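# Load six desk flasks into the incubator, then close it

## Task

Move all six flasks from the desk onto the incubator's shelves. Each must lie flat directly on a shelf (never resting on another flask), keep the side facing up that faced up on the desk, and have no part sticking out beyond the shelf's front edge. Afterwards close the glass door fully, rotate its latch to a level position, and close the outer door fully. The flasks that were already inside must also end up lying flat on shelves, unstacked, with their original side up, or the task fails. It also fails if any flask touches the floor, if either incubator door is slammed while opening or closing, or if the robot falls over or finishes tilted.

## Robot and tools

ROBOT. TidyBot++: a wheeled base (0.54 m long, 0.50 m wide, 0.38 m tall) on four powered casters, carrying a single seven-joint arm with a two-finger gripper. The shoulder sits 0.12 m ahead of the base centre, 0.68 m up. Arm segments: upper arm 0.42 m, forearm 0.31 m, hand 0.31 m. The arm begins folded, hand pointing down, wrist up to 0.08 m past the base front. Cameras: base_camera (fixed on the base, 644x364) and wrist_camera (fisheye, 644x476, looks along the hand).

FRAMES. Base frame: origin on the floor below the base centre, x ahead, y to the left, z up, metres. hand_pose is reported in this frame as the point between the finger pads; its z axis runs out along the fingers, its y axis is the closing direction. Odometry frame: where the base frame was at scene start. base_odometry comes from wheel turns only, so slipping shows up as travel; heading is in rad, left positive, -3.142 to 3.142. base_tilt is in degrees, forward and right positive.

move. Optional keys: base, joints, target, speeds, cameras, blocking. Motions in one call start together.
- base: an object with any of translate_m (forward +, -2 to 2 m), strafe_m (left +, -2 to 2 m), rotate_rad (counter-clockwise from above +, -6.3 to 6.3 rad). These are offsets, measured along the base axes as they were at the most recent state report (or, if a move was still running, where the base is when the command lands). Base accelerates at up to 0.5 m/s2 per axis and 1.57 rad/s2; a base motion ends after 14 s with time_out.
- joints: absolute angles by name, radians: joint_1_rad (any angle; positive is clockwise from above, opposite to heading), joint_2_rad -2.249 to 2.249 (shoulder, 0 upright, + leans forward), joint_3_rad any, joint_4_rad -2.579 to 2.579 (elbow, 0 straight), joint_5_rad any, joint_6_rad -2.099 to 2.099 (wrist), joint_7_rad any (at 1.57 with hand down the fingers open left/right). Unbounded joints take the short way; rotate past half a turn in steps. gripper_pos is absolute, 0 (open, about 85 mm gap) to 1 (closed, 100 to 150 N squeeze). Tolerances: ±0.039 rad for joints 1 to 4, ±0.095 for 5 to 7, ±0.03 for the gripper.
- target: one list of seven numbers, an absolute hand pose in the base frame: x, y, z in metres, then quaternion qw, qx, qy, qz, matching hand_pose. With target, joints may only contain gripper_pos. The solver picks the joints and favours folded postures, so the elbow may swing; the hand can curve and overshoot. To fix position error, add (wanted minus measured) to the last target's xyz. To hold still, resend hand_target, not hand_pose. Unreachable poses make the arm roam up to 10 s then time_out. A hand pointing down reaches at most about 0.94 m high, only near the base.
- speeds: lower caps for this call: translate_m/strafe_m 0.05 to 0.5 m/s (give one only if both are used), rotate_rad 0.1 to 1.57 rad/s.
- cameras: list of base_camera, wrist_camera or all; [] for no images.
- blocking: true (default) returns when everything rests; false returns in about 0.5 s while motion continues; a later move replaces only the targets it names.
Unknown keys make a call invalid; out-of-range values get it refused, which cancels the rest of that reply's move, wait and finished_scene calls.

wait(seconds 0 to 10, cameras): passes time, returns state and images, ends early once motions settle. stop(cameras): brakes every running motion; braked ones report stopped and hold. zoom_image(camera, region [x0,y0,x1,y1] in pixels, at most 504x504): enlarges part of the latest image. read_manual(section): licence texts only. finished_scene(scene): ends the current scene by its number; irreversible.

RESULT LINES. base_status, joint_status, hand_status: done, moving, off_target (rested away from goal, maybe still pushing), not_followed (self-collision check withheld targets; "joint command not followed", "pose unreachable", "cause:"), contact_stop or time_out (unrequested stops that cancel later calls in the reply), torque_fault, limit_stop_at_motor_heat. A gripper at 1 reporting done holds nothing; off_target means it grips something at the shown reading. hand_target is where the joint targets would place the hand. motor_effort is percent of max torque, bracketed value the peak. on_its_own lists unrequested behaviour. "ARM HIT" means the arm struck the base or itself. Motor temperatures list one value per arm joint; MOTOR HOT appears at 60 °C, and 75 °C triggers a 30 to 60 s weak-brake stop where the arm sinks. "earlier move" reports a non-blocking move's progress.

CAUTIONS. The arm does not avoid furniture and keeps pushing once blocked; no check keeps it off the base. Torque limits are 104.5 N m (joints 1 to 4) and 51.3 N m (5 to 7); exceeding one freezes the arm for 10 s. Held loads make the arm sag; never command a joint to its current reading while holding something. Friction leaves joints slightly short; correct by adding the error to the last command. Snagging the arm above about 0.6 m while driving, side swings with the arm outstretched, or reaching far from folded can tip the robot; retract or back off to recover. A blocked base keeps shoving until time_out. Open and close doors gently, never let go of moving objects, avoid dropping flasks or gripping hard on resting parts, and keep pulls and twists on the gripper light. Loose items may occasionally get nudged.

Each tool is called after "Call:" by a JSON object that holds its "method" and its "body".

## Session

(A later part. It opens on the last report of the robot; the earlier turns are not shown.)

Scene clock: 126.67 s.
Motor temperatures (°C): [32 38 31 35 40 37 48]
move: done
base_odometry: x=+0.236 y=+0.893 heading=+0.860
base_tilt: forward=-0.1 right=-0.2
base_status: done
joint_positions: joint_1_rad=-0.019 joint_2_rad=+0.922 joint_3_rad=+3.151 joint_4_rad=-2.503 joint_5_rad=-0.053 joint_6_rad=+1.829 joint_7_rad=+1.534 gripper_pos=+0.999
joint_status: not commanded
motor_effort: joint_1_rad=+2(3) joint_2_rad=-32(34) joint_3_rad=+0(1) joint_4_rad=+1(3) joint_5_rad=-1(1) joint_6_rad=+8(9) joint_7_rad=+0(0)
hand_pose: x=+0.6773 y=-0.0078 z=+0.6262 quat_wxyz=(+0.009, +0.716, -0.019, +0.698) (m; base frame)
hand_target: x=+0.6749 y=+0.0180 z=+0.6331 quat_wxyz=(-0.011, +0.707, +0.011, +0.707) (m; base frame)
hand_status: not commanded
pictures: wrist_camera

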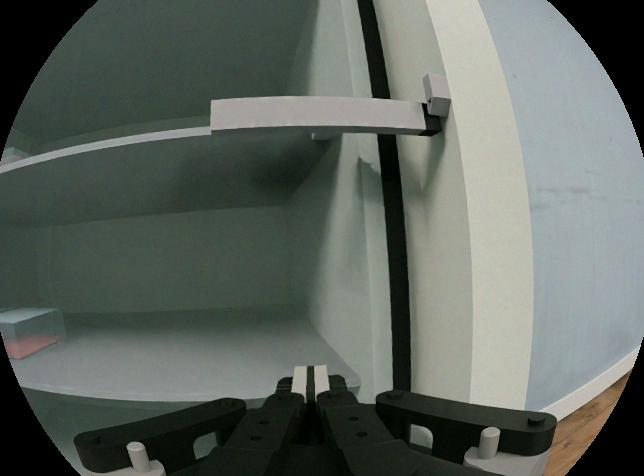

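Call:
{"method": "move", "body": {"base": {"translate_m": 0.055, "strafe_m": 0.055}, "cameras": ["wrist_camera"]}}

Call:
{"method": "move", "body": {"joints": {"joint_2_rad": 0.65, "joint_4_rad": -2.50, "joint_6_rad": 1.57}, "cameras": ["wrist_camera"]}}

Scene clock: 128.23 s.
Motor temperatures (°C): [32 38 31 35 40 37 48]
move: done
base_odometry: x=+0.230 y=+0.970 heading=+0.860
base_tilt: forward=-0.1 right=-0.2
base_status: done
joint_positions: joint_1_rad=-0.005 joint_2_rad=+0.922 joint_3_rad=+3.158 joint_4_rad=-2.549 joint_5_rad=-0.057 joint_6_rad=+1.856 joint_7_rad=+1.535 gripper_pos=+0.999
joint_status: not commanded
motor_effort: joint_1_rad=-3(6) joint_2_rad=-29(34) joint_3_rad=-3(6) joint_4_rad=+7(16) joint_5_rad=+4(10) joint_6_rad=+6(9) joint_7_rad=+0(0)
hand_pose: x=+0.6631 y=-0.0191 z=+0.6249 quat_wxyz=(+0.019, +0.722, -0.023, +0.691) (m; base frame)
hand_target: x=+0.6749 y=+0.0180 z=+0.6331 quat_wxyz=(-0.011, +0.707, +0.011, +0.707) (m; base frame)
hand_status: not commanded
pictures: wrist_camera

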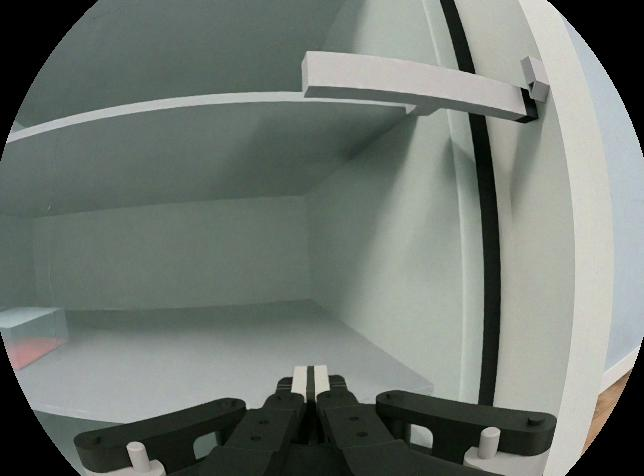

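Scene clock: 129.60 s.
Motor temperatures (°C): [32 38 31 35 40 37 48]
move: off_target
base_odometry: x=+0.230 y=+0.970 heading=+0.860
base_tilt: forward=-0.1 right=-0.2
base_status: not commanded
joint_positions: joint_1_rad=-0.008 joint_2_rad=+0.705 joint_3_rad=+3.158 joint_4_rad=-2.555 joint_5_rad=-0.057 joint_6_rad=+1.574 joint_7_rad=+1.535 gripper_pos=+0.999
joint_status: joint_2_rad off_target (ended at +0.705, target +0.650); joint_4_rad off_target (ended at -2.555, target -2.500); the others done
motor_effort: joint_1_rad=-1(4) joint_2_rad=-35(39) joint_3_rad=-1(3) joint_4_rad=+15(16) joint_5_rad=+1(4) joint_6_rad=+15(16) joint_7_rad=+0(0)
hand_pose: x=+0.6634 y=-0.0192 z=+0.6548 quat_wxyz=(+0.015, +0.745, -0.030, +0.666) (m; base frame)
hand_target: x=+0.6820 y=+0.0182 z=+0.6996 quat_wxyz=(-0.011, +0.710, +0.011, +0.704) (m; base frame)
hand_status: not commanded
pictures: wrist_camera

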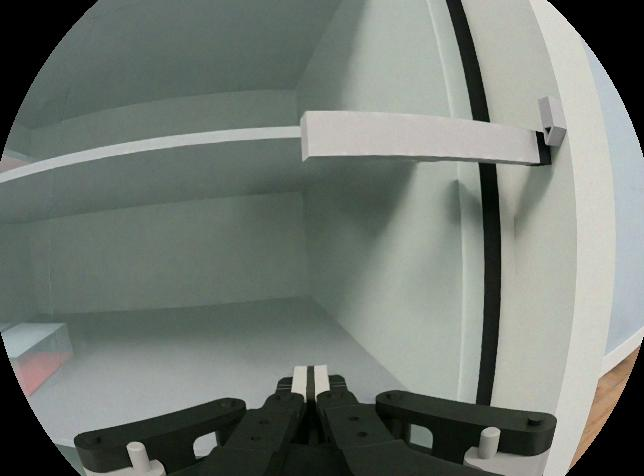

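Call:
{"method": "move", "body": {"base": {"translate_m": -0.025, "strafe_m": -0.03}, "cameras": ["wrist_camera"]}}

Scene clock: 130.67 s.
Motor temperatures (°C): [32 38 31 35 40 37 48]
move: done
base_odometry: x=+0.237 y=+0.931 heading=+0.860
base_tilt: forward=-0.1 right=-0.2
base_status: done
joint_positions: joint_1_rad=-0.024 joint_2_rad=+0.660 joint_3_rad=+3.151 joint_4_rad=-2.500 joint_5_rad=-0.051 joint_6_rad=+1.574 joint_7_rad=+1.535 gripper_pos=+0.999
joint_status: not commanded
on_its_own: joint_2_rad moved -0.044 to your old target +0.650; joint_4_rad moved +0.055 to your old target -2.500
motor_effort: joint_1_rad=+2(3) joint_2_rad=-30(35) joint_3_rad=+0(2) joint_4_rad=+6(14) joint_5_rad=-1(2) joint_6_rad=+8(14) joint_7_rad=+0(0)
hand_pose: x=+0.6822 y=-0.0049 z=+0.6949 quat_wxyz=(+0.002, +0.712, -0.022, +0.702) (m; base frame)
hand_target: x=+0.6820 y=+0.0182 z=+0.6996 quat_wxyz=(-0.011, +0.710, +0.011, +0.704) (m; base frame)
hand_status: not commanded
pictures: wrist_camera

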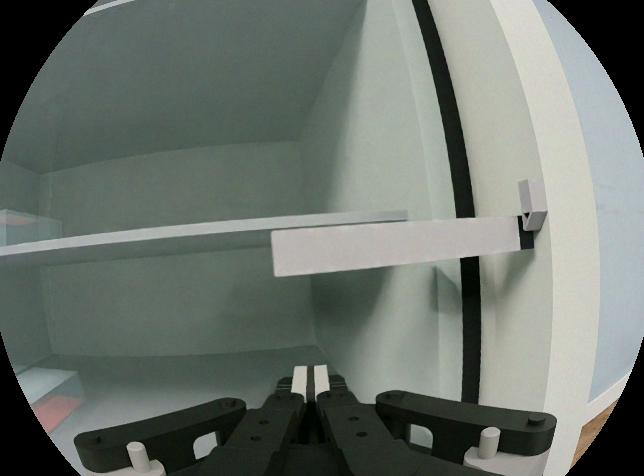

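Call:
{"method": "move", "body": {"joints": {"joint_2_rad": 0.47, "joint_4_rad": -2.475, "joint_6_rad": 1.375}, "cameras": ["wrist_camera"]}}

Call:
{"method": "move", "body": {"joints": {"joint_2_rad": 0.36, "joint_4_rad": -2.45, "joint_6_rad": 1.24}, "cameras": ["wrist_camera"]}}

Scene clock: 132.00 s.
Motor temperatures (°C): [32 38 31 35 40 37 48]
move: done
base_odometry: x=+0.237 y=+0.931 heading=+0.860
base_tilt: forward=-0.1 right=-0.2
base_status: not commanded
joint_positions: joint_1_rad=-0.024 joint_2_rad=+0.501 joint_3_rad=+3.151 joint_4_rad=-2.489 joint_5_rad=-0.051 joint_6_rad=+1.413 joint_7_rad=+1.535 gripper_pos=+0.999
joint_status: all done
motor_effort: joint_1_rad=+2(2) joint_2_rad=-29(31) joint_3_rad=+0(0) joint_4_rad=+9(9) joint_5_rad=-1(1) joint_6_rad=+10(12) joint_7_rad=+0(0)
hand_pose: x=+0.6796 y=-0.0050 z=+0.7382 quat_wxyz=(-0.002, +0.709, -0.026, +0.705) (m; base frame)
hand_target: x=+0.6820 y=+0.0182 z=+0.7489 quat_wxyz=(-0.011, +0.707, +0.011, +0.707) (m; base frame)
hand_status: not commanded
pictures: wrist_camera

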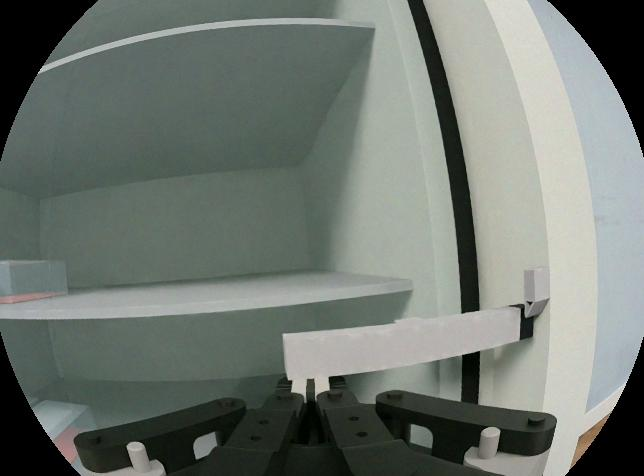

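Scene clock: 133.10 s.
Motor temperatures (°C): [32 38 31 35 40 37 48]
move: done
base_odometry: x=+0.237 y=+0.931 heading=+0.860
base_tilt: forward=-0.1 right=-0.2
base_status: not commanded
joint_positions: joint_1_rad=-0.024 joint_2_rad=+0.384 joint_3_rad=+3.151 joint_4_rad=-2.466 joint_5_rad=-0.051 joint_6_rad=+1.276 joint_7_rad=+1.535 gripper_pos=+0.999
joint_status: all done
motor_effort: joint_1_rad=+2(2) joint_2_rad=-27(34) joint_3_rad=+0(1) joint_4_rad=+11(12) joint_5_rad=-1(1) joint_6_rad=+10(13) joint_7_rad=+0(0)
hand_pose: x=+0.6782 y=-0.0047 z=+0.7701 quat_wxyz=(-0.005, +0.707, -0.028, +0.706) (m; base frame)
hand_target: x=+0.6806 y=+0.0182 z=+0.7786 quat_wxyz=(-0.011, +0.707, +0.011, +0.707) (m; base frame)
hand_status: not commanded
pictures: wrist_camera

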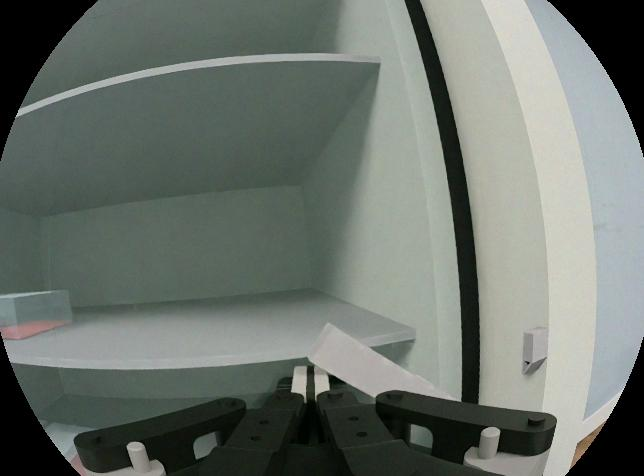

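Call:
{"method": "move", "body": {"joints": {"joint_2_rad": 0.22, "joint_4_rad": -2.395, "joint_6_rad": 1.045}, "cameras": ["wrist_camera"]}}

Scene clock: 134.97 s.
Motor temperatures (°C): [32 38 31 35 40 37 48]
move: done
base_odometry: x=+0.237 y=+0.931 heading=+0.860
base_tilt: forward=-0.1 right=-0.2
base_status: not commanded
joint_positions: joint_1_rad=-0.024 joint_2_rad=+0.229 joint_3_rad=+3.151 joint_4_rad=-2.401 joint_5_rad=-0.051 joint_6_rad=+1.096 joint_7_rad=+1.535 gripper_pos=+0.999
joint_status: all done
motor_effort: joint_1_rad=+1(3) joint_2_rad=-23(29) joint_3_rad=+0(1) joint_4_rad=+13(14) joint_5_rad=+0(1) joint_6_rad=+9(10) joint_7_rad=+0(0)
hand_pose: x=+0.6794 y=-0.0039 z=+0.8284 quat_wxyz=(-0.010, +0.694, -0.031, +0.719) (m; base frame)
hand_target: x=+0.6798 y=+0.0182 z=+0.8209 quat_wxyz=(-0.011, +0.707, +0.011, +0.707) (m; base frame)
hand_status: not commanded
pictures: wrist_camera

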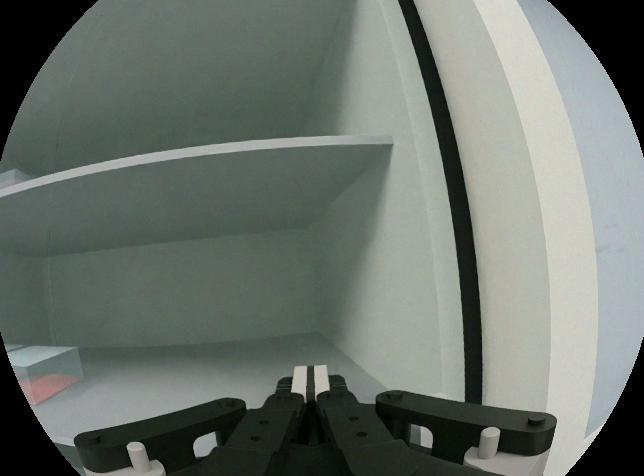

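Call:
{"method": "move", "body": {"base": {"translate_m": -0.15}, "cameras": []}}

Call:
{"method": "move", "body": {"joints": {"joint_2_rad": 0.74, "joint_4_rad": -2.507, "joint_6_rad": 1.676}, "cameras": ["wrist_camera"]}}

Scene clock: 136.50 s.
Motor temperatures (°C): [32 38 31 35 40 37 48]
move: done
base_odometry: x=+0.139 y=+0.817 heading=+0.860
base_tilt: forward=-0.1 right=-0.2
base_status: done
joint_positions: joint_1_rad=-0.025 joint_2_rad=+0.219 joint_3_rad=+3.150 joint_4_rad=-2.398 joint_5_rad=-0.051 joint_6_rad=+1.091 joint_7_rad=+1.535 gripper_pos=+0.999
joint_status: not commanded
motor_effort: joint_1_rad=+1(3) joint_2_rad=-23(27) joint_3_rad=+0(1) joint_4_rad=+13(15) joint_5_rad=+0(1) joint_6_rad=+9(9) joint_7_rad=+0(0)
hand_pose: x=+0.6789 y=-0.0033 z=+0.8343 quat_wxyz=(-0.011, +0.690, -0.030, +0.723) (m; base frame)
hand_target: x=+0.6798 y=+0.0182 z=+0.8209 quat_wxyz=(-0.011, +0.707, +0.011, +0.707) (m; base frame)
hand_status: not commanded
pictures: none
No camera images: "cameras" was empty.

Scene clock: 138.57 s.
Motor temperatures (°C): [32 38 31 35 40 37 48]
move: done
base_odometry: x=+0.139 y=+0.817 heading=+0.860
base_tilt: forward=-0.1 right=-0.2
base_status: not commanded
joint_positions: joint_1_rad=-0.025 joint_2_rad=+0.729 joint_3_rad=+3.150 joint_4_rad=-2.491 joint_5_rad=-0.051 joint_6_rad=+1.631 joint_7_rad=+1.535 gripper_pos=+0.999
joint_status: all done
motor_effort: joint_1_rad=+2(2) joint_2_rad=-31(32) joint_3_rad=+0(0) joint_4_rad=+5(14) joint_5_rad=+0(1) joint_6_rad=+9(10) joint_7_rad=+0(0)
hand_pose: x=+0.6857 y=-0.0041 z=+0.6768 quat_wxyz=(+0.002, +0.713, -0.021, +0.701) (m; base frame)
hand_target: x=+0.6806 y=+0.0182 z=+0.6799 quat_wxyz=(-0.011, +0.707, +0.011, +0.707) (m; base frame)
hand_status: not commanded
pictures: wrist_camera

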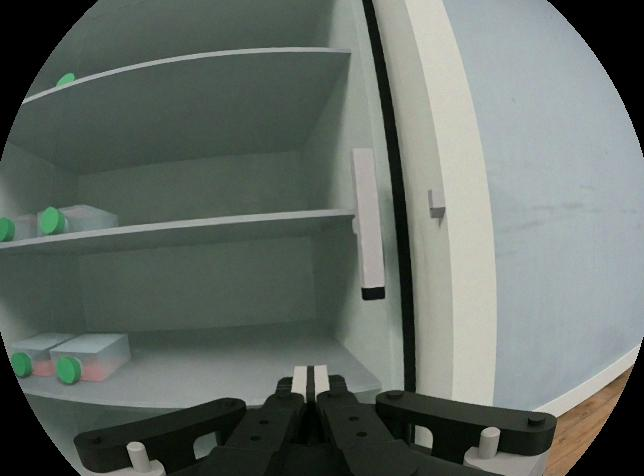

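Call:
{"method": "move", "body": {"base": {"strafe_m": -0.04}, "joints": {"joint_2_rad": 0.35, "joint_4_rad": -2.447, "joint_6_rad": 1.226, "gripper_pos": 0.2, "joint_5_rad": 0.03}, "cameras": ["wrist_camera"]}}

Scene clock: 141.17 s.
Motor temperatures (°C): [32 38 31 35 40 37 48]
move: done
base_odometry: x=+0.169 y=+0.791 heading=+0.860
base_tilt: forward=-0.1 right=-0.2
base_status: done
joint_positions: joint_1_rad=-0.025 joint_2_rad=+0.366 joint_3_rad=+3.147 joint_4_rad=-2.459 joint_5_rad=-0.032 joint_6_rad=+1.277 joint_7_rad=+1.535 gripper_pos=+0.200
joint_status: all done
motor_effort: joint_1_rad=+2(4) joint_2_rad=-25(33) joint_3_rad=+0(2) joint_4_rad=+10(11) joint_5_rad=+0(2) joint_6_rad=+8(10) joint_7_rad=+0(0)
hand_pose: x=+0.6787 y=+0.0030 z=+0.7833 quat_wxyz=(-0.012, +0.699, -0.019, +0.715) (m; base frame)
hand_target: x=+0.6801 y=+0.0270 z=+0.7811 quat_wxyz=(-0.017, +0.707, +0.024, +0.707) (m; base frame)
hand_status: not commanded
pictures: wrist_camera

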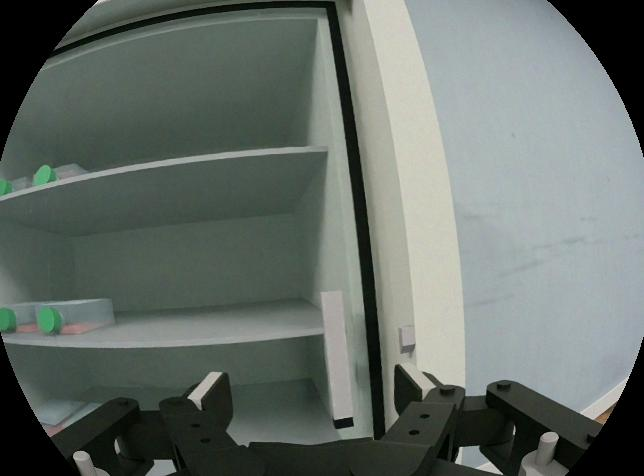

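Call:
{"method": "move", "body": {"base": {"strafe_m": -0.015, "translate_m": 0.10}, "joints": {"gripper_pos": 0.45}, "cameras": ["wrist_camera"]}}

Scene clock: 142.67 s.
Motor temperatures (°C): [32 38 31 35 40 37 48]
move: done
base_odometry: x=+0.246 y=+0.857 heading=+0.860
base_tilt: forward=-0.1 right=-0.2
base_status: done
joint_positions: joint_1_rad=-0.025 joint_2_rad=+0.362 joint_3_rad=+3.147 joint_4_rad=-2.448 joint_5_rad=-0.031 joint_6_rad=+1.273 joint_7_rad=+1.535 gripper_pos=+0.450
joint_status: all done
motor_effort: joint_1_rad=+1(2) joint_2_rad=-26(29) joint_3_rad=+0(1) joint_4_rad=+10(12) joint_5_rad=+0(1) joint_6_rad=+9(9) joint_7_rad=+0(0)
hand_pose: x=+0.6815 y=+0.0034 z=+0.7887 quat_wxyz=(-0.012, +0.695, -0.019, +0.719) (m; base frame)
hand_target: x=+0.6801 y=+0.0270 z=+0.7811 quat_wxyz=(-0.017, +0.707, +0.024, +0.707) (m; base frame)
hand_status: not commanded
pictures: wrist_camera

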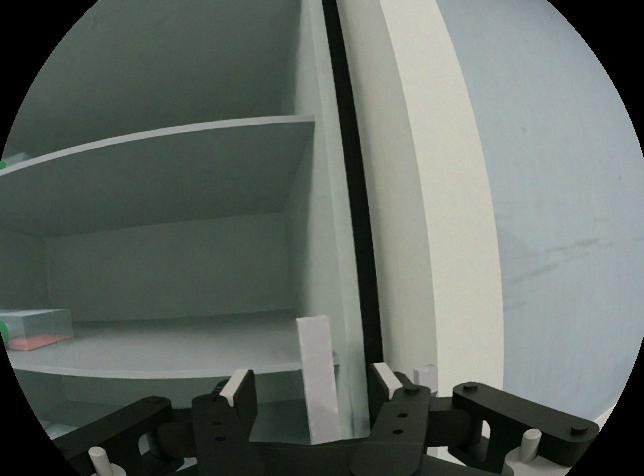

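Call:
{"method": "move", "body": {"base": {"translate_m": 0.045}, "speeds": {"translate_m": 0.1}, "cameras": ["wrist_camera"]}}

Scene clock: 143.97 s.
Motor temperatures (°C): [32 38 31 35 40 37 48]
move: done
base_odometry: x=+0.276 y=+0.891 heading=+0.859
base_tilt: forward=-0.1 right=-0.2
base_status: done
joint_positions: joint_1_rad=-0.025 joint_2_rad=+0.359 joint_3_rad=+3.147 joint_4_rad=-2.447 joint_5_rad=-0.031 joint_6_rad=+1.272 joint_7_rad=+1.535 gripper_pos=+0.450
joint_status: not commanded
motor_effort: joint_1_rad=+1(2) joint_2_rad=-25(28) joint_3_rad=+0(1) joint_4_rad=+11(13) joint_5_rad=+0(1) joint_6_rad=+9(9) joint_7_rad=+0(0)
hand_pose: x=+0.6814 y=+0.0035 z=+0.7904 quat_wxyz=(-0.012, +0.694, -0.019, +0.720) (m; base frame)
hand_target: x=+0.6801 y=+0.0270 z=+0.7811 quat_wxyz=(-0.017, +0.707, +0.024, +0.707) (m; base frame)
hand_status: not commanded
pictures: wrist_camera

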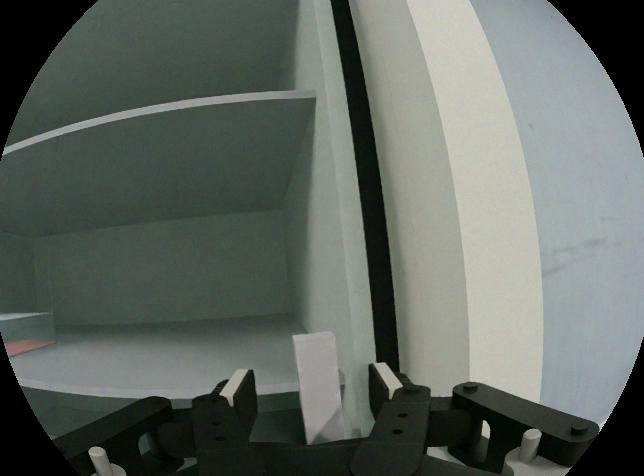

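Call:
{"method": "move", "body": {"joints": {"gripper_pos": 0.85}, "cameras": ["wrist_camera"]}}

Scene clock: 145.00 s.
Motor temperatures (°C): [32 38 31 35 40 37 48]
move: done
base_odometry: x=+0.276 y=+0.891 heading=+0.859
base_tilt: forward=-0.1 right=-0.2
base_status: not commanded
joint_positions: joint_1_rad=-0.021 joint_2_rad=+0.359 joint_3_rad=+3.151 joint_4_rad=-2.447 joint_5_rad=-0.026 joint_6_rad=+1.272 joint_7_rad=+1.542 gripper_pos=+0.837
joint_status: all done
motor_effort: joint_1_rad=-1(4) joint_2_rad=-25(26) joint_3_rad=-2(5) joint_4_rad=+11(11) joint_5_rad=+1(4) joint_6_rad=+9(9) joint_7_rad=-1(1)
hand_pose: x=+0.6815 y=+0.0010 z=+0.7903 quat_wxyz=(-0.008, +0.694, -0.016, +0.720) (m; base frame)
hand_target: x=+0.6801 y=+0.0270 z=+0.7811 quat_wxyz=(-0.017, +0.707, +0.024, +0.707) (m; base frame)
hand_status: not commanded
pictures: wrist_camera

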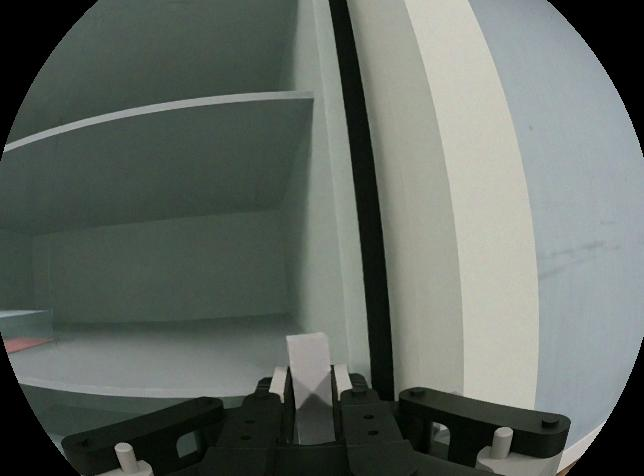

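Call:
{"method": "move", "body": {"joints": {"gripper_pos": 0.92}, "cameras": []}}

Call:
{"method": "move", "body": {"base": {"translate_m": -0.049, "strafe_m": 0.0745, "rotate_rad": -0.1}, "speeds": {"translate_m": 0.08, "rotate_rad": 0.1}, "cameras": ["wrist_camera"]}}

Scene clock: 146.00 s.
Motor temperatures (°C): [32 38 31 35 40 37 48]
move: off_target
base_odometry: x=+0.276 y=+0.891 heading=+0.859
base_tilt: forward=-0.1 right=-0.2
base_status: not commanded
joint_positions: joint_1_rad=-0.021 joint_2_rad=+0.359 joint_3_rad=+3.151 joint_4_rad=-2.447 joint_5_rad=-0.026 joint_6_rad=+1.272 joint_7_rad=+1.542 gripper_pos=+0.857
joint_status: gripper_pos off_target (ended at +0.857, target +0.920)
motor_effort: joint_1_rad=-1(1) joint_2_rad=-25(26) joint_3_rad=-2(2) joint_4_rad=+11(12) joint_5_rad=+0(1) joint_6_rad=+8(9) joint_7_rad=-1(1)
hand_pose: x=+0.6815 y=+0.0009 z=+0.7903 quat_wxyz=(-0.008, +0.694, -0.016, +0.720) (m; base frame)
hand_target: x=+0.6801 y=+0.0270 z=+0.7811 quat_wxyz=(-0.017, +0.707, +0.024, +0.707) (m; base frame)
hand_status: not commanded
pictures: none
No camera images: "cameras" was empty.

Scene clock: 147.63 s.
Motor temperatures (°C): [32 38 31 35 40 37 48]
move: done
base_odometry: x=+0.187 y=+0.903 heading=+0.759
base_tilt: forward=-0.1 right=-0.2
base_status: done
joint_positions: joint_1_rad=-0.016 joint_2_rad=+0.359 joint_3_rad=+3.155 joint_4_rad=-2.447 joint_5_rad=-0.019 joint_6_rad=+1.270 joint_7_rad=+1.545 gripper_pos=+0.857
joint_status: not commanded
motor_effort: joint_1_rad=+0(3) joint_2_rad=-25(27) joint_3_rad=-2(4) joint_4_rad=+11(12) joint_5_rad=+1(2) joint_6_rad=+8(9) joint_7_rad=-1(1)
hand_pose: x=+0.6816 y=-0.0014 z=+0.7902 quat_wxyz=(-0.005, +0.694, -0.014, +0.720) (m; base frame)
hand_target: x=+0.6801 y=+0.0270 z=+0.7811 quat_wxyz=(-0.017, +0.707, +0.024, +0.707) (m; base frame)
hand_status: not commanded
pictures: wrist_camera

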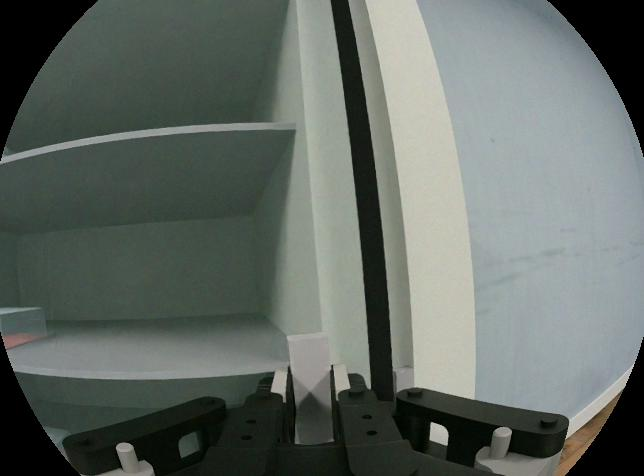

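Call:
{"method": "move", "body": {"base": {"translate_m": -0.091, "strafe_m": 0.15, "rotate_rad": -0.2}, "speeds": {"translate_m": 0.12, "rotate_rad": 0.15}, "cameras": []}}

Call:
{"method": "move", "body": {"base": {"translate_m": -0.091, "strafe_m": 0.15, "rotate_rad": -0.2}, "speeds": {"translate_m": 0.12, "rotate_rad": 0.15}, "cameras": ["wrist_camera"]}}

Scene clock: 149.87 s.
Motor temperatures (°C): [32 38 31 35 40 37 48]
move: done
base_odometry: x=+0.018 y=+0.949 heading=+0.558
base_tilt: forward=-0.1 right=-0.2
base_status: done
joint_positions: joint_1_rad=-0.007 joint_2_rad=+0.358 joint_3_rad=+3.163 joint_4_rad=-2.447 joint_5_rad=-0.017 joint_6_rad=+1.269 joint_7_rad=+1.545 gripper_pos=+0.857
joint_status: not commanded
motor_effort: joint_1_rad=-3(6) joint_2_rad=-25(27) joint_3_rad=-3(6) joint_4_rad=+11(13) joint_5_rad=+2(5) joint_6_rad=+8(9) joint_7_rad=+0(1)
hand_pose: x=+0.6816 y=-0.0101 z=+0.7901 quat_wxyz=(+0.002, +0.694, -0.018, +0.720) (m; base frame)
hand_target: x=+0.6801 y=+0.0270 z=+0.7811 quat_wxyz=(-0.017, +0.707, +0.024, +0.707) (m; base frame)
hand_status: not commanded
pictures: none
No camera images: "cameras" was empty.

Scene clock: 151.90 s.
Motor temperatures (°C): [32 38 31 35 40 37 48]
move: done
base_odometry: x=-0.139 y=+1.028 heading=+0.357
base_tilt: forward=-0.1 right=-0.2
base_status: done
joint_positions: joint_1_rad=+0.003 joint_2_rad=+0.357 joint_3_rad=+3.172 joint_4_rad=-2.446 joint_5_rad=-0.014 joint_6_rad=+1.268 joint_7_rad=+1.545 gripper_pos=+0.857
joint_status: not commanded
motor_effort: joint_1_rad=-5(8) joint_2_rad=-25(27) joint_3_rad=-5(8) joint_4_rad=+11(13) joint_5_rad=+4(6) joint_6_rad=+8(9) joint_7_rad=+0(1)
hand_pose: x=+0.6815 y=-0.0188 z=+0.7902 quat_wxyz=(+0.008, +0.694, -0.022, +0.719) (m; base frame)
hand_target: x=+0.6801 y=+0.0270 z=+0.7811 quat_wxyz=(-0.017, +0.707, +0.024, +0.707) (m; base frame)
hand_status: not commanded
pictures: wrist_camera

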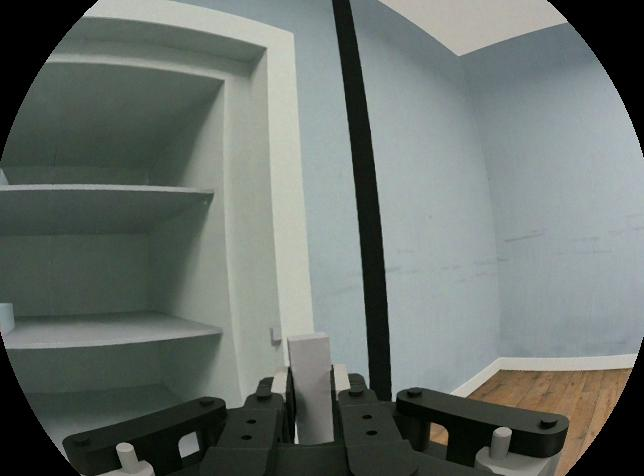

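Call:
{"method": "move", "body": {"base": {"translate_m": -0.091, "strafe_m": 0.135, "rotate_rad": -0.2}, "speeds": {"translate_m": 0.12, "rotate_rad": 0.15}, "cameras": []}}

Call:
{"method": "move", "body": {"joints": {"gripper_pos": 0.45}, "cameras": ["wrist_camera"]}}

Scene clock: 156.00 s.
Motor temperatures (°C): [32 38 31 35 40 37 48]
move: time_out
base_odometry: x=-0.269 y=+1.123 heading=+0.161
base_tilt: forward=-0.1 right=-0.1
base_status: translate_m time_out (by the wheels' count: -0.090 of -0.091); strafe_m time_out (by the wheels' count: +0.134 of +0.135); rotate_rad time_out (by the wheels' count: -0.196 of -0.200)
joint_positions: joint_1_rad=-0.023 joint_2_rad=+0.354 joint_3_rad=+3.150 joint_4_rad=-2.447 joint_5_rad=-0.011 joint_6_rad=+1.264 joint_7_rad=+1.545 gripper_pos=+0.857
joint_status: not commanded
motor_effort: joint_1_rad=+0(7) joint_2_rad=-26(28) joint_3_rad=-1(7) joint_4_rad=+12(16) joint_5_rad=+0(6) joint_6_rad=+9(10) joint_7_rad=-1(1)
hand_pose: x=+0.6810 y=+0.0066 z=+0.7904 quat_wxyz=(-0.011, +0.695, -0.008, +0.719) (m; base frame)
hand_target: x=+0.6801 y=+0.0270 z=+0.7811 quat_wxyz=(-0.017, +0.707, +0.024, +0.707) (m; base frame)
hand_status: not commanded
pictures: none
No camera images: "cameras" was empty.

not run: a stop that you did not command came earlier in this reply.

Call:
{"method": "move", "body": {"joints": {"gripper_pos": 0.4}}}

Scene clock: 156.93 s.
Motor temperatures (°C): [32 38 31 35 40 37 48]
move: done
base_odometry: x=-0.269 y=+1.123 heading=+0.161
base_tilt: forward=-0.1 right=-0.1
base_status: not commanded
joint_positions: joint_1_rad=-0.023 joint_2_rad=+0.354 joint_3_rad=+3.150 joint_4_rad=-2.447 joint_5_rad=-0.011 joint_6_rad=+1.264 joint_7_rad=+1.546 gripper_pos=+0.400
joint_status: all done
motor_effort: joint_1_rad=+1(2) joint_2_rad=-25(26) joint_3_rad=+0(1) joint_4_rad=+11(12) joint_5_rad=-1(1) joint_6_rad=+8(9) joint_7_rad=+0(1)
hand_pose: x=+0.6810 y=+0.0066 z=+0.7904 quat_wxyz=(-0.011, +0.695, -0.008, +0.719) (m; base frame)
hand_target: x=+0.6801 y=+0.0270 z=+0.7811 quat_wxyz=(-0.017, +0.707, +0.024, +0.707) (m; base frame)
hand_status: not commanded
pictures: base_camera, wrist_camera

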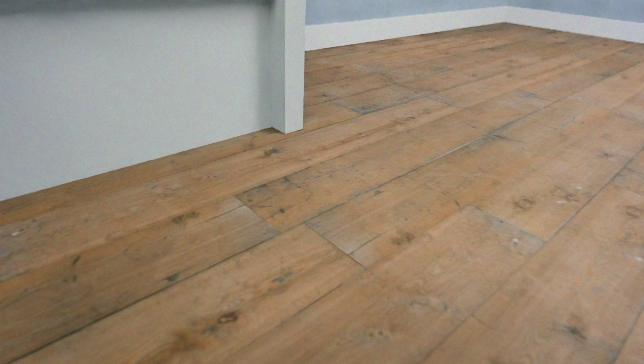

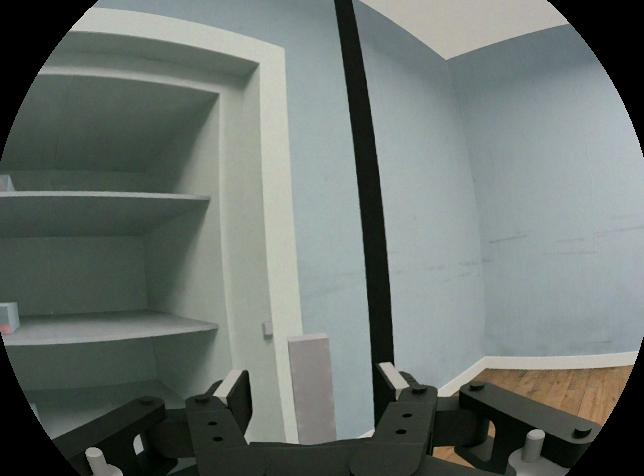

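Call:
{"method": "move", "body": {"base": {"translate_m": -0.09, "strafe_m": -0.03}, "speeds": {"translate_m": 0.15}, "cameras": []}}

Call:
{"method": "move", "body": {"base": {"strafe_m": -0.2}, "joints": {"gripper_pos": 1.0}}}

Scene clock: 158.47 s.
Motor temperatures (°C): [32 38 31 35 40 37 48]
move: done
base_odometry: x=-0.354 y=+1.079 heading=+0.161
base_tilt: forward=-0.1 right=-0.2
base_status: done
joint_positions: joint_1_rad=-0.024 joint_2_rad=+0.354 joint_3_rad=+3.149 joint_4_rad=-2.447 joint_5_rad=-0.011 joint_6_rad=+1.264 joint_7_rad=+1.546 gripper_pos=+0.400
joint_status: not commanded
motor_effort: joint_1_rad=+2(4) joint_2_rad=-25(29) joint_3_rad=+0(1) joint_4_rad=+10(13) joint_5_rad=+0(1) joint_6_rad=+9(9) joint_7_rad=+0(0)
hand_pose: x=+0.6811 y=+0.0082 z=+0.7908 quat_wxyz=(-0.012, +0.695, -0.007, +0.719) (m; base frame)
hand_target: x=+0.6801 y=+0.0270 z=+0.7811 quat_wxyz=(-0.017, +0.707, +0.024, +0.707) (m; base frame)
hand_status: not commanded
pictures: none
No camera images: "cameras" was empty.

Scene clock: 160.10 s.
Motor temperatures (°C): [32 38 31 35 40 37 48]
move: done
base_odometry: x=-0.322 y=+0.881 heading=+0.161
base_tilt: forward=-0.1 right=-0.2
base_status: done
joint_positions: joint_1_rad=-0.024 joint_2_rad=+0.354 joint_3_rad=+3.147 joint_4_rad=-2.447 joint_5_rad=-0.011 joint_6_rad=+1.264 joint_7_rad=+1.546 gripper_pos=+0.999
joint_status: all done
motor_effort: joint_1_rad=+1(4) joint_2_rad=-25(26) joint_3_rad=+0(1) joint_4_rad=+11(12) joint_5_rad=-1(2) joint_6_rad=+8(9) joint_7_rad=+0(0)
hand_pose: x=+0.6811 y=+0.0090 z=+0.7908 quat_wxyz=(-0.013, +0.695, -0.006, +0.719) (m; base frame)
hand_target: x=+0.6801 y=+0.0270 z=+0.7811 quat_wxyz=(-0.017, +0.707, +0.024, +0.707) (m; base frame)
hand_status: not commanded
pictures: base_camera, wrist_camera

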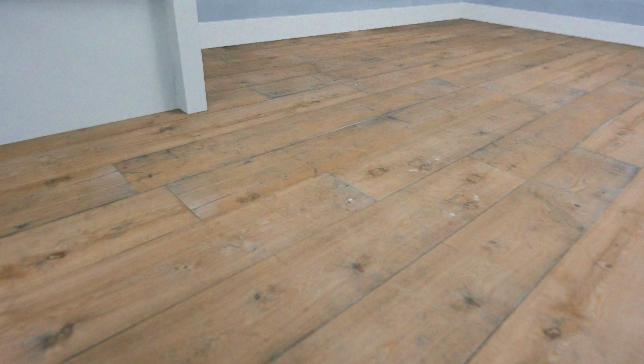

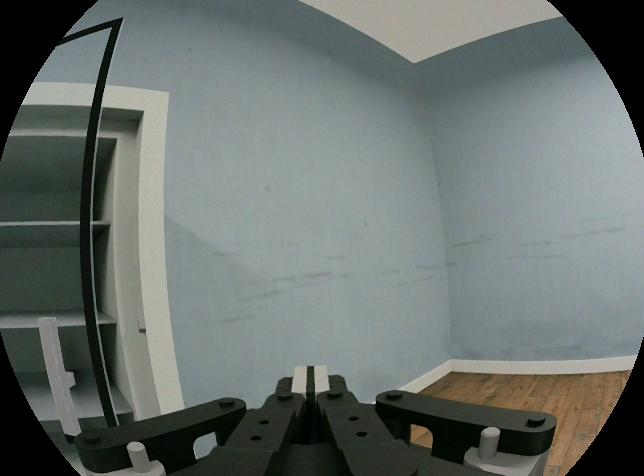

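Call:
{"method": "move", "body": {"base": {"translate_m": 0.30, "strafe_m": -0.36}, "cameras": []}}

Call:
{"method": "move", "body": {"base": {"rotate_rad": 0.70}}}

Scene clock: 163.00 s.
Motor temperatures (°C): [32 38 31 35 40 37 48]
move: done
base_odometry: x=+0.032 y=+0.574 heading=+0.160
base_tilt: forward=-0.1 right=-0.2
base_status: done
joint_positions: joint_1_rad=-0.024 joint_2_rad=+0.354 joint_3_rad=+3.146 joint_4_rad=-2.446 joint_5_rad=-0.011 joint_6_rad=+1.264 joint_7_rad=+1.546 gripper_pos=+0.999
joint_status: not commanded
motor_effort: joint_1_rad=+1(3) joint_2_rad=-25(27) joint_3_rad=+0(2) joint_4_rad=+11(12) joint_5_rad=+0(2) joint_6_rad=+9(9) joint_7_rad=+0(0)
hand_pose: x=+0.6812 y=+0.0098 z=+0.7910 quat_wxyz=(-0.013, +0.695, -0.006, +0.719) (m; base frame)
hand_target: x=+0.6801 y=+0.0270 z=+0.7811 quat_wxyz=(-0.017, +0.707, +0.024, +0.707) (m; base frame)
hand_status: not commanded
pictures: none
No camera images: "cameras" was empty.

Scene clock: 164.70 s.
Motor temperatures (°C): [32 38 31 35 40 37 48]
move: done
base_odometry: x=+0.032 y=+0.574 heading=+0.859
base_tilt: forward=-0.1 right=-0.2
base_status: done
joint_positions: joint_1_rad=-0.035 joint_2_rad=+0.354 joint_3_rad=+3.139 joint_4_rad=-2.446 joint_5_rad=-0.009 joint_6_rad=+1.264 joint_7_rad=+1.546 gripper_pos=+0.999
joint_status: not commanded
motor_effort: joint_1_rad=+1(5) joint_2_rad=-25(26) joint_3_rad=+0(2) joint_4_rad=+11(11) joint_5_rad=+0(2) joint_6_rad=+9(9) joint_7_rad=+0(0)
hand_pose: x=+0.6809 y=+0.0199 z=+0.7910 quat_wxyz=(-0.021, +0.695, +0.000, +0.719) (m; base frame)
hand_target: x=+0.6801 y=+0.0270 z=+0.7811 quat_wxyz=(-0.017, +0.707, +0.024, +0.707) (m; base frame)
hand_status: not commanded
pictures: base_camera, wrist_camera

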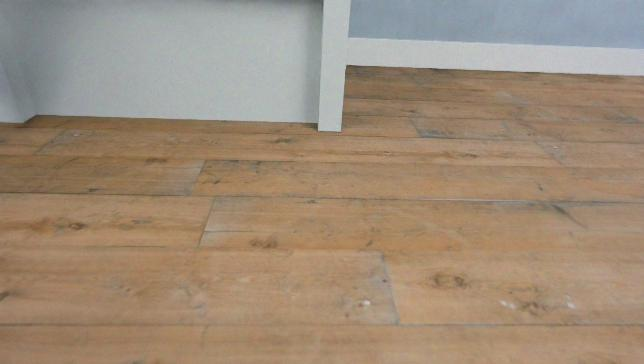

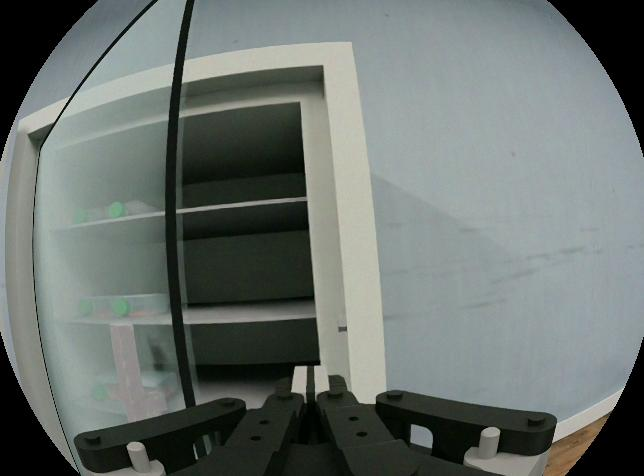

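Call:
{"method": "move", "body": {"base": {"translate_m": 0.25, "strafe_m": 0.03}, "speeds": {"translate_m": 0.25}, "cameras": []}}

Call:
{"method": "move", "body": {"base": {"strafe_m": 0.2}, "speeds": {"strafe_m": 0.12}}}

Scene clock: 166.80 s.
Motor temperatures (°C): [32 38 31 35 40 37 48]
move: done
base_odometry: x=+0.173 y=+0.783 heading=+0.860
base_tilt: forward=-0.1 right=-0.2
base_status: done
joint_positions: joint_1_rad=-0.026 joint_2_rad=+0.352 joint_3_rad=+3.145 joint_4_rad=-2.446 joint_5_rad=-0.010 joint_6_rad=+1.263 joint_7_rad=+1.546 gripper_pos=+0.999
joint_status: not commanded
motor_effort: joint_1_rad=+1(6) joint_2_rad=-25(28) joint_3_rad=+0(6) joint_4_rad=+11(19) joint_5_rad=+0(4) joint_6_rad=+9(9) joint_7_rad=+0(1)
hand_pose: x=+0.6809 y=+0.0111 z=+0.7919 quat_wxyz=(-0.014, +0.694, -0.005, +0.719) (m; base frame)
hand_target: x=+0.6801 y=+0.0270 z=+0.7811 quat_wxyz=(-0.017, +0.707, +0.024, +0.707) (m; base frame)
hand_status: not commanded
pictures: none
No camera images: "cameras" was empty.

Scene clock: 168.93 s.
Motor temperatures (°C): [32 38 31 35 40 37 48]
move: done
base_odometry: x=+0.022 y=+0.913 heading=+0.860
base_tilt: forward=-0.1 right=-0.1
base_status: done
joint_positions: joint_1_rad=+0.187 joint_2_rad=+0.347 joint_3_rad=+3.338 joint_4_rad=-2.461 joint_5_rad=-0.125 joint_6_rad=+1.263 joint_7_rad=+1.546 gripper_pos=+0.999
joint_status: not commanded
motor_effort: joint_1_rad=-43(45) joint_2_rad=-21(26) joint_3_rad=-33(35) joint_4_rad=+16(17) joint_5_rad=+25(26) joint_6_rad=+8(8) joint_7_rad=+0(1)
hand_pose: x=+0.6274 y=-0.2284 z=+0.7928 quat_wxyz=(+0.174, +0.673, -0.168, +0.699) (m; base frame)
hand_target: x=+0.6801 y=+0.0270 z=+0.7811 quat_wxyz=(-0.017, +0.707, +0.024, +0.707) (m; base frame)
hand_status: not commanded
pictures: base_camera, wrist_camera

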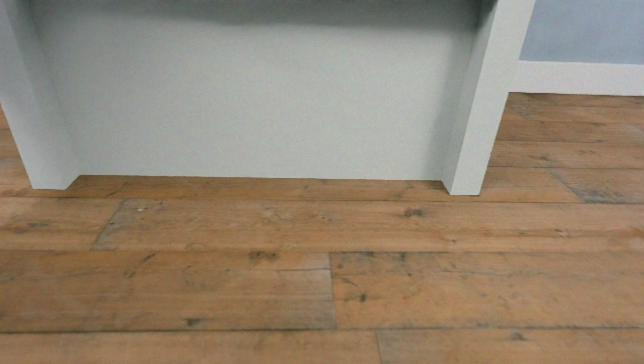

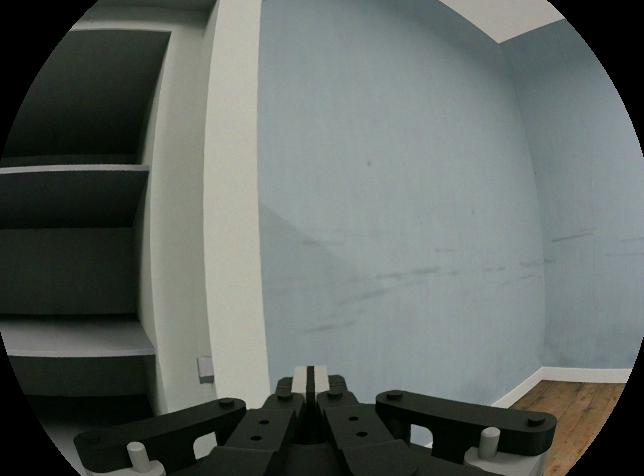

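Call:
{"method": "wait", "body": {"seconds": 2, "cameras": ["wrist_camera"]}}

Scene clock: 171.53 s.
Motor temperatures (°C): [33 38 31 35 40 37 48]
base_odometry: x=+0.022 y=+0.913 heading=+0.860
base_tilt: forward=-0.1 right=-0.1
base_status: done
joint_positions: joint_1_rad=+0.187 joint_2_rad=+0.347 joint_3_rad=+3.338 joint_4_rad=-2.461 joint_5_rad=-0.125 joint_6_rad=+1.263 joint_7_rad=+1.546 gripper_pos=+0.999
joint_status: not commanded
motor_effort: joint_1_rad=-42(45) joint_2_rad=-21(26) joint_3_rad=-34(35) joint_4_rad=+16(17) joint_5_rad=+24(26) joint_6_rad=+8(8) joint_7_rad=+0(1)
hand_pose: x=+0.6274 y=-0.2283 z=+0.7928 quat_wxyz=(+0.174, +0.673, -0.168, +0.699) (m; base frame)
hand_target: x=+0.6801 y=+0.0270 z=+0.7811 quat_wxyz=(-0.017, +0.707, +0.024, +0.707) (m; base frame)
hand_status: not commanded
wait: 2.00 s; at rest from the start
pictures: wrist_camera

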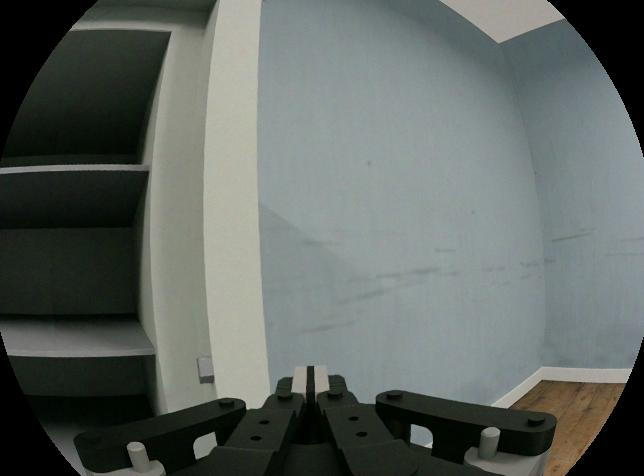

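Call:
{"method": "move", "body": {"base": {"strafe_m": -0.22}, "cameras": ["wrist_camera"]}}

Call:
{"method": "move", "body": {"base": {"translate_m": -0.3}, "cameras": ["wrist_camera"]}}

Call:
{"method": "move", "body": {"base": {"rotate_rad": 0.6}, "cameras": ["wrist_camera"]}}

Scene clock: 173.50 s.
Motor temperatures (°C): [33 38 31 35 40 37 48]
move: done
base_odometry: x=+0.189 y=+0.769 heading=+0.861
base_tilt: forward=-0.1 right=-0.2
base_status: done
joint_positions: joint_1_rad=-0.029 joint_2_rad=+0.344 joint_3_rad=+3.141 joint_4_rad=-2.453 joint_5_rad=-0.004 joint_6_rad=+1.260 joint_7_rad=+1.548 gripper_pos=+0.999
joint_status: not commanded
motor_effort: joint_1_rad=+1(42) joint_2_rad=-25(26) joint_3_rad=+0(34) joint_4_rad=+11(17) joint_5_rad=+0(25) joint_6_rad=+9(9) joint_7_rad=+0(1)
hand_pose: x=+0.6781 y=+0.0167 z=+0.7927 quat_wxyz=(-0.018, +0.695, +0.001, +0.719) (m; base frame)
hand_target: x=+0.6801 y=+0.0270 z=+0.7811 quat_wxyz=(-0.017, +0.707, +0.024, +0.707) (m; base frame)
hand_status: not commanded
pictures: wrist_camera

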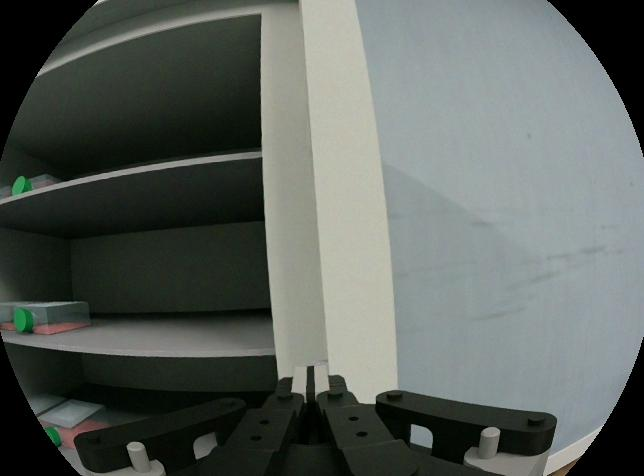

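Scene clock: 175.20 s.
Motor temperatures (°C): [33 38 31 35 40 37 48]
move: done
base_odometry: x=-0.007 y=+0.541 heading=+0.861
base_tilt: forward=-0.1 right=-0.2
base_status: done
joint_positions: joint_1_rad=-0.029 joint_2_rad=+0.346 joint_3_rad=+3.141 joint_4_rad=-2.450 joint_5_rad=-0.004 joint_6_rad=+1.260 joint_7_rad=+1.548 gripper_pos=+0.999
joint_status: not commanded
motor_effort: joint_1_rad=+2(2) joint_2_rad=-25(29) joint_3_rad=+0(1) joint_4_rad=+11(13) joint_5_rad=+0(1) joint_6_rad=+9(9) joint_7_rad=+0(0)
hand_pose: x=+0.6789 y=+0.0168 z=+0.7928 quat_wxyz=(-0.018, +0.695, +0.001, +0.719) (m; base frame)
hand_target: x=+0.6801 y=+0.0270 z=+0.7811 quat_wxyz=(-0.017, +0.707, +0.024, +0.707) (m; base frame)
hand_status: not commanded
pictures: wrist_camera

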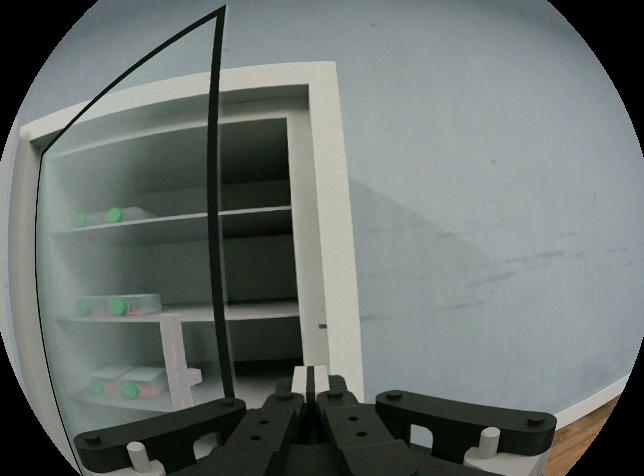

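Scene clock: 176.73 s.
Motor temperatures (°C): [33 38 31 35 40 37 48]
move: done
base_odometry: x=-0.007 y=+0.542 heading=+1.460
base_tilt: forward=-0.1 right=-0.2
base_status: done
joint_positions: joint_1_rad=-0.035 joint_2_rad=+0.346 joint_3_rad=+3.138 joint_4_rad=-2.450 joint_5_rad=-0.004 joint_6_rad=+1.260 joint_7_rad=+1.548 gripper_pos=+0.999
joint_status: not commanded
motor_effort: joint_1_rad=+2(4) joint_2_rad=-25(26) joint_3_rad=+0(2) joint_4_rad=+11(11) joint_5_rad=+0(2) joint_6_rad=+9(9) joint_7_rad=+0(0)
hand_pose: x=+0.6787 y=+0.0215 z=+0.7928 quat_wxyz=(-0.021, +0.695, +0.003, +0.719) (m; base frame)
hand_target: x=+0.6801 y=+0.0270 z=+0.7811 quat_wxyz=(-0.017, +0.707, +0.024, +0.707) (m; base frame)
hand_status: not commanded
pictures: wrist_camera

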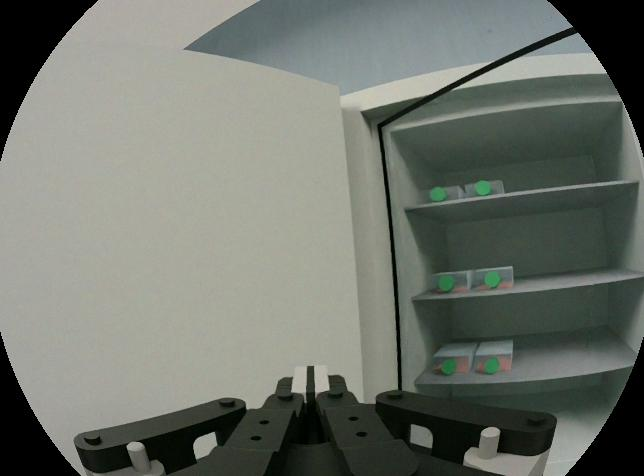

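Call:
{"method": "move", "body": {"base": {"rotate_rad": 0.35}, "cameras": []}}

Call:
{"method": "move", "body": {"base": {"translate_m": -0.472, "strafe_m": -0.337}, "cameras": ["wrist_camera"]}}

Call:
{"method": "move", "body": {"base": {"translate_m": 0.219, "strafe_m": -0.306}}}

Scene clock: 180.10 s.
Motor temperatures (°C): [33 38 31 35 40 37 48]
move: done
base_odometry: x=-0.007 y=+0.542 heading=+1.809
base_tilt: forward=-0.1 right=-0.2
base_status: done
joint_positions: joint_1_rad=-0.036 joint_2_rad=+0.346 joint_3_rad=+3.138 joint_4_rad=-2.450 joint_5_rad=-0.004 joint_6_rad=+1.260 joint_7_rad=+1.548 gripper_pos=+0.999
joint_status: not commanded
motor_effort: joint_1_rad=+1(4) joint_2_rad=-25(26) joint_3_rad=+0(2) joint_4_rad=+11(11) joint_5_rad=+0(2) joint_6_rad=+9(9) joint_7_rad=+0(0)
hand_pose: x=+0.6787 y=+0.0224 z=+0.7928 quat_wxyz=(-0.022, +0.695, +0.004, +0.719) (m; base frame)
hand_target: x=+0.6801 y=+0.0270 z=+0.7811 quat_wxyz=(-0.017, +0.707, +0.024, +0.707) (m; base frame)
hand_status: not commanded
pictures: none
No camera images: "cameras" was empty.

Scene clock: 182.43 s.
Motor temperatures (°C): [33 38 31 35 40 37 48]
move: done
base_odometry: x=+0.432 y=+0.162 heading=+1.809
base_tilt: forward=-0.1 right=-0.2
base_status: done
joint_positions: joint_1_rad=-0.031 joint_2_rad=+0.348 joint_3_rad=+3.138 joint_4_rad=-2.448 joint_5_rad=-0.004 joint_6_rad=+1.260 joint_7_rad=+1.548 gripper_pos=+0.999
joint_status: not commanded
motor_effort: joint_1_rad=+2(4) joint_2_rad=-25(29) joint_3_rad=+0(1) joint_4_rad=+11(13) joint_5_rad=-1(1) joint_6_rad=+9(9) joint_7_rad=+0(0)
hand_pose: x=+0.6797 y=+0.0193 z=+0.7925 quat_wxyz=(-0.020, +0.695, +0.002, +0.719) (m; base frame)
hand_target: x=+0.6801 y=+0.0270 z=+0.7811 quat_wxyz=(-0.017, +0.707, +0.024, +0.707) (m; base frame)
hand_status: not commanded
pictures: wrist_camera

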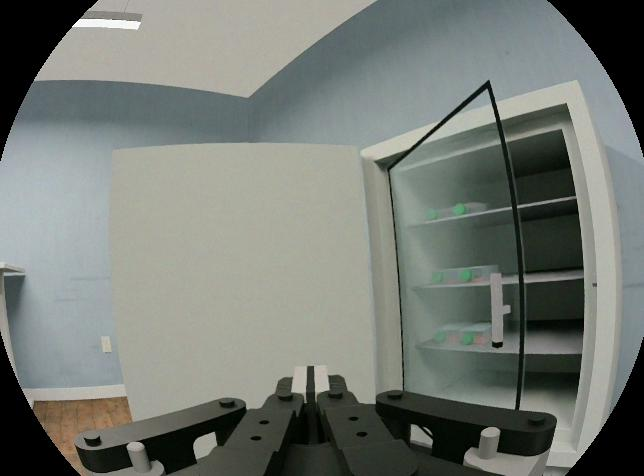

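Scene clock: 184.30 s.
Motor temperatures (°C): [33 38 31 35 40 37 48]
move: done
base_odometry: x=+0.678 y=+0.447 heading=+1.809
base_tilt: forward=-0.1 right=-0.2
base_status: done
joint_positions: joint_1_rad=-0.026 joint_2_rad=+0.349 joint_3_rad=+3.141 joint_4_rad=-2.448 joint_5_rad=-0.003 joint_6_rad=+1.260 joint_7_rad=+1.548 gripper_pos=+0.999
joint_status: not commanded
motor_effort: joint_1_rad=+1(4) joint_2_rad=-25(27) joint_3_rad=+0(2) joint_4_rad=+11(12) joint_5_rad=-1(2) joint_6_rad=+9(9) joint_7_rad=+0(0)
hand_pose: x=+0.6801 y=+0.0150 z=+0.7923 quat_wxyz=(-0.017, +0.695, +0.000, +0.719) (m; base frame)
hand_target: x=+0.6801 y=+0.0270 z=+0.7811 quat_wxyz=(-0.017, +0.707, +0.024, +0.707) (m; base frame)
hand_status: not commanded
pictures: base_camera, wrist_camera

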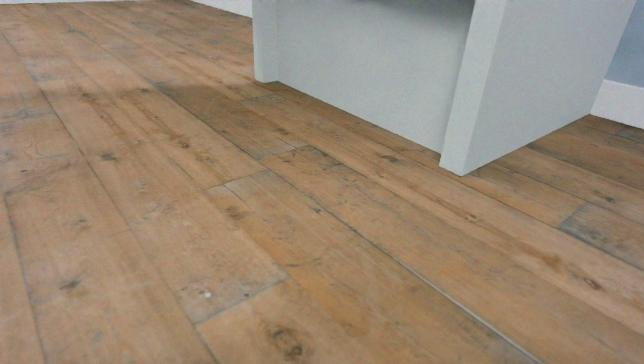

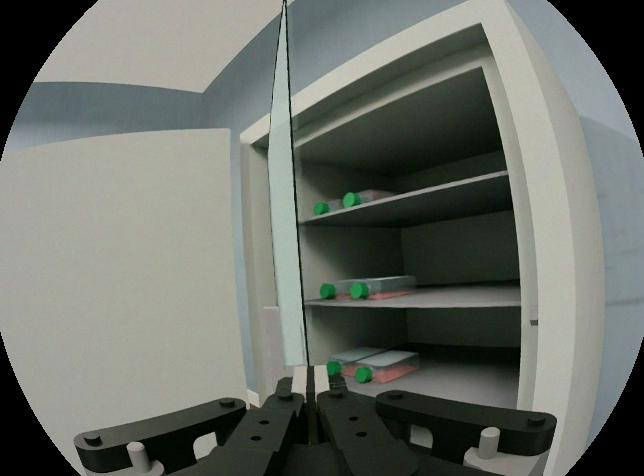

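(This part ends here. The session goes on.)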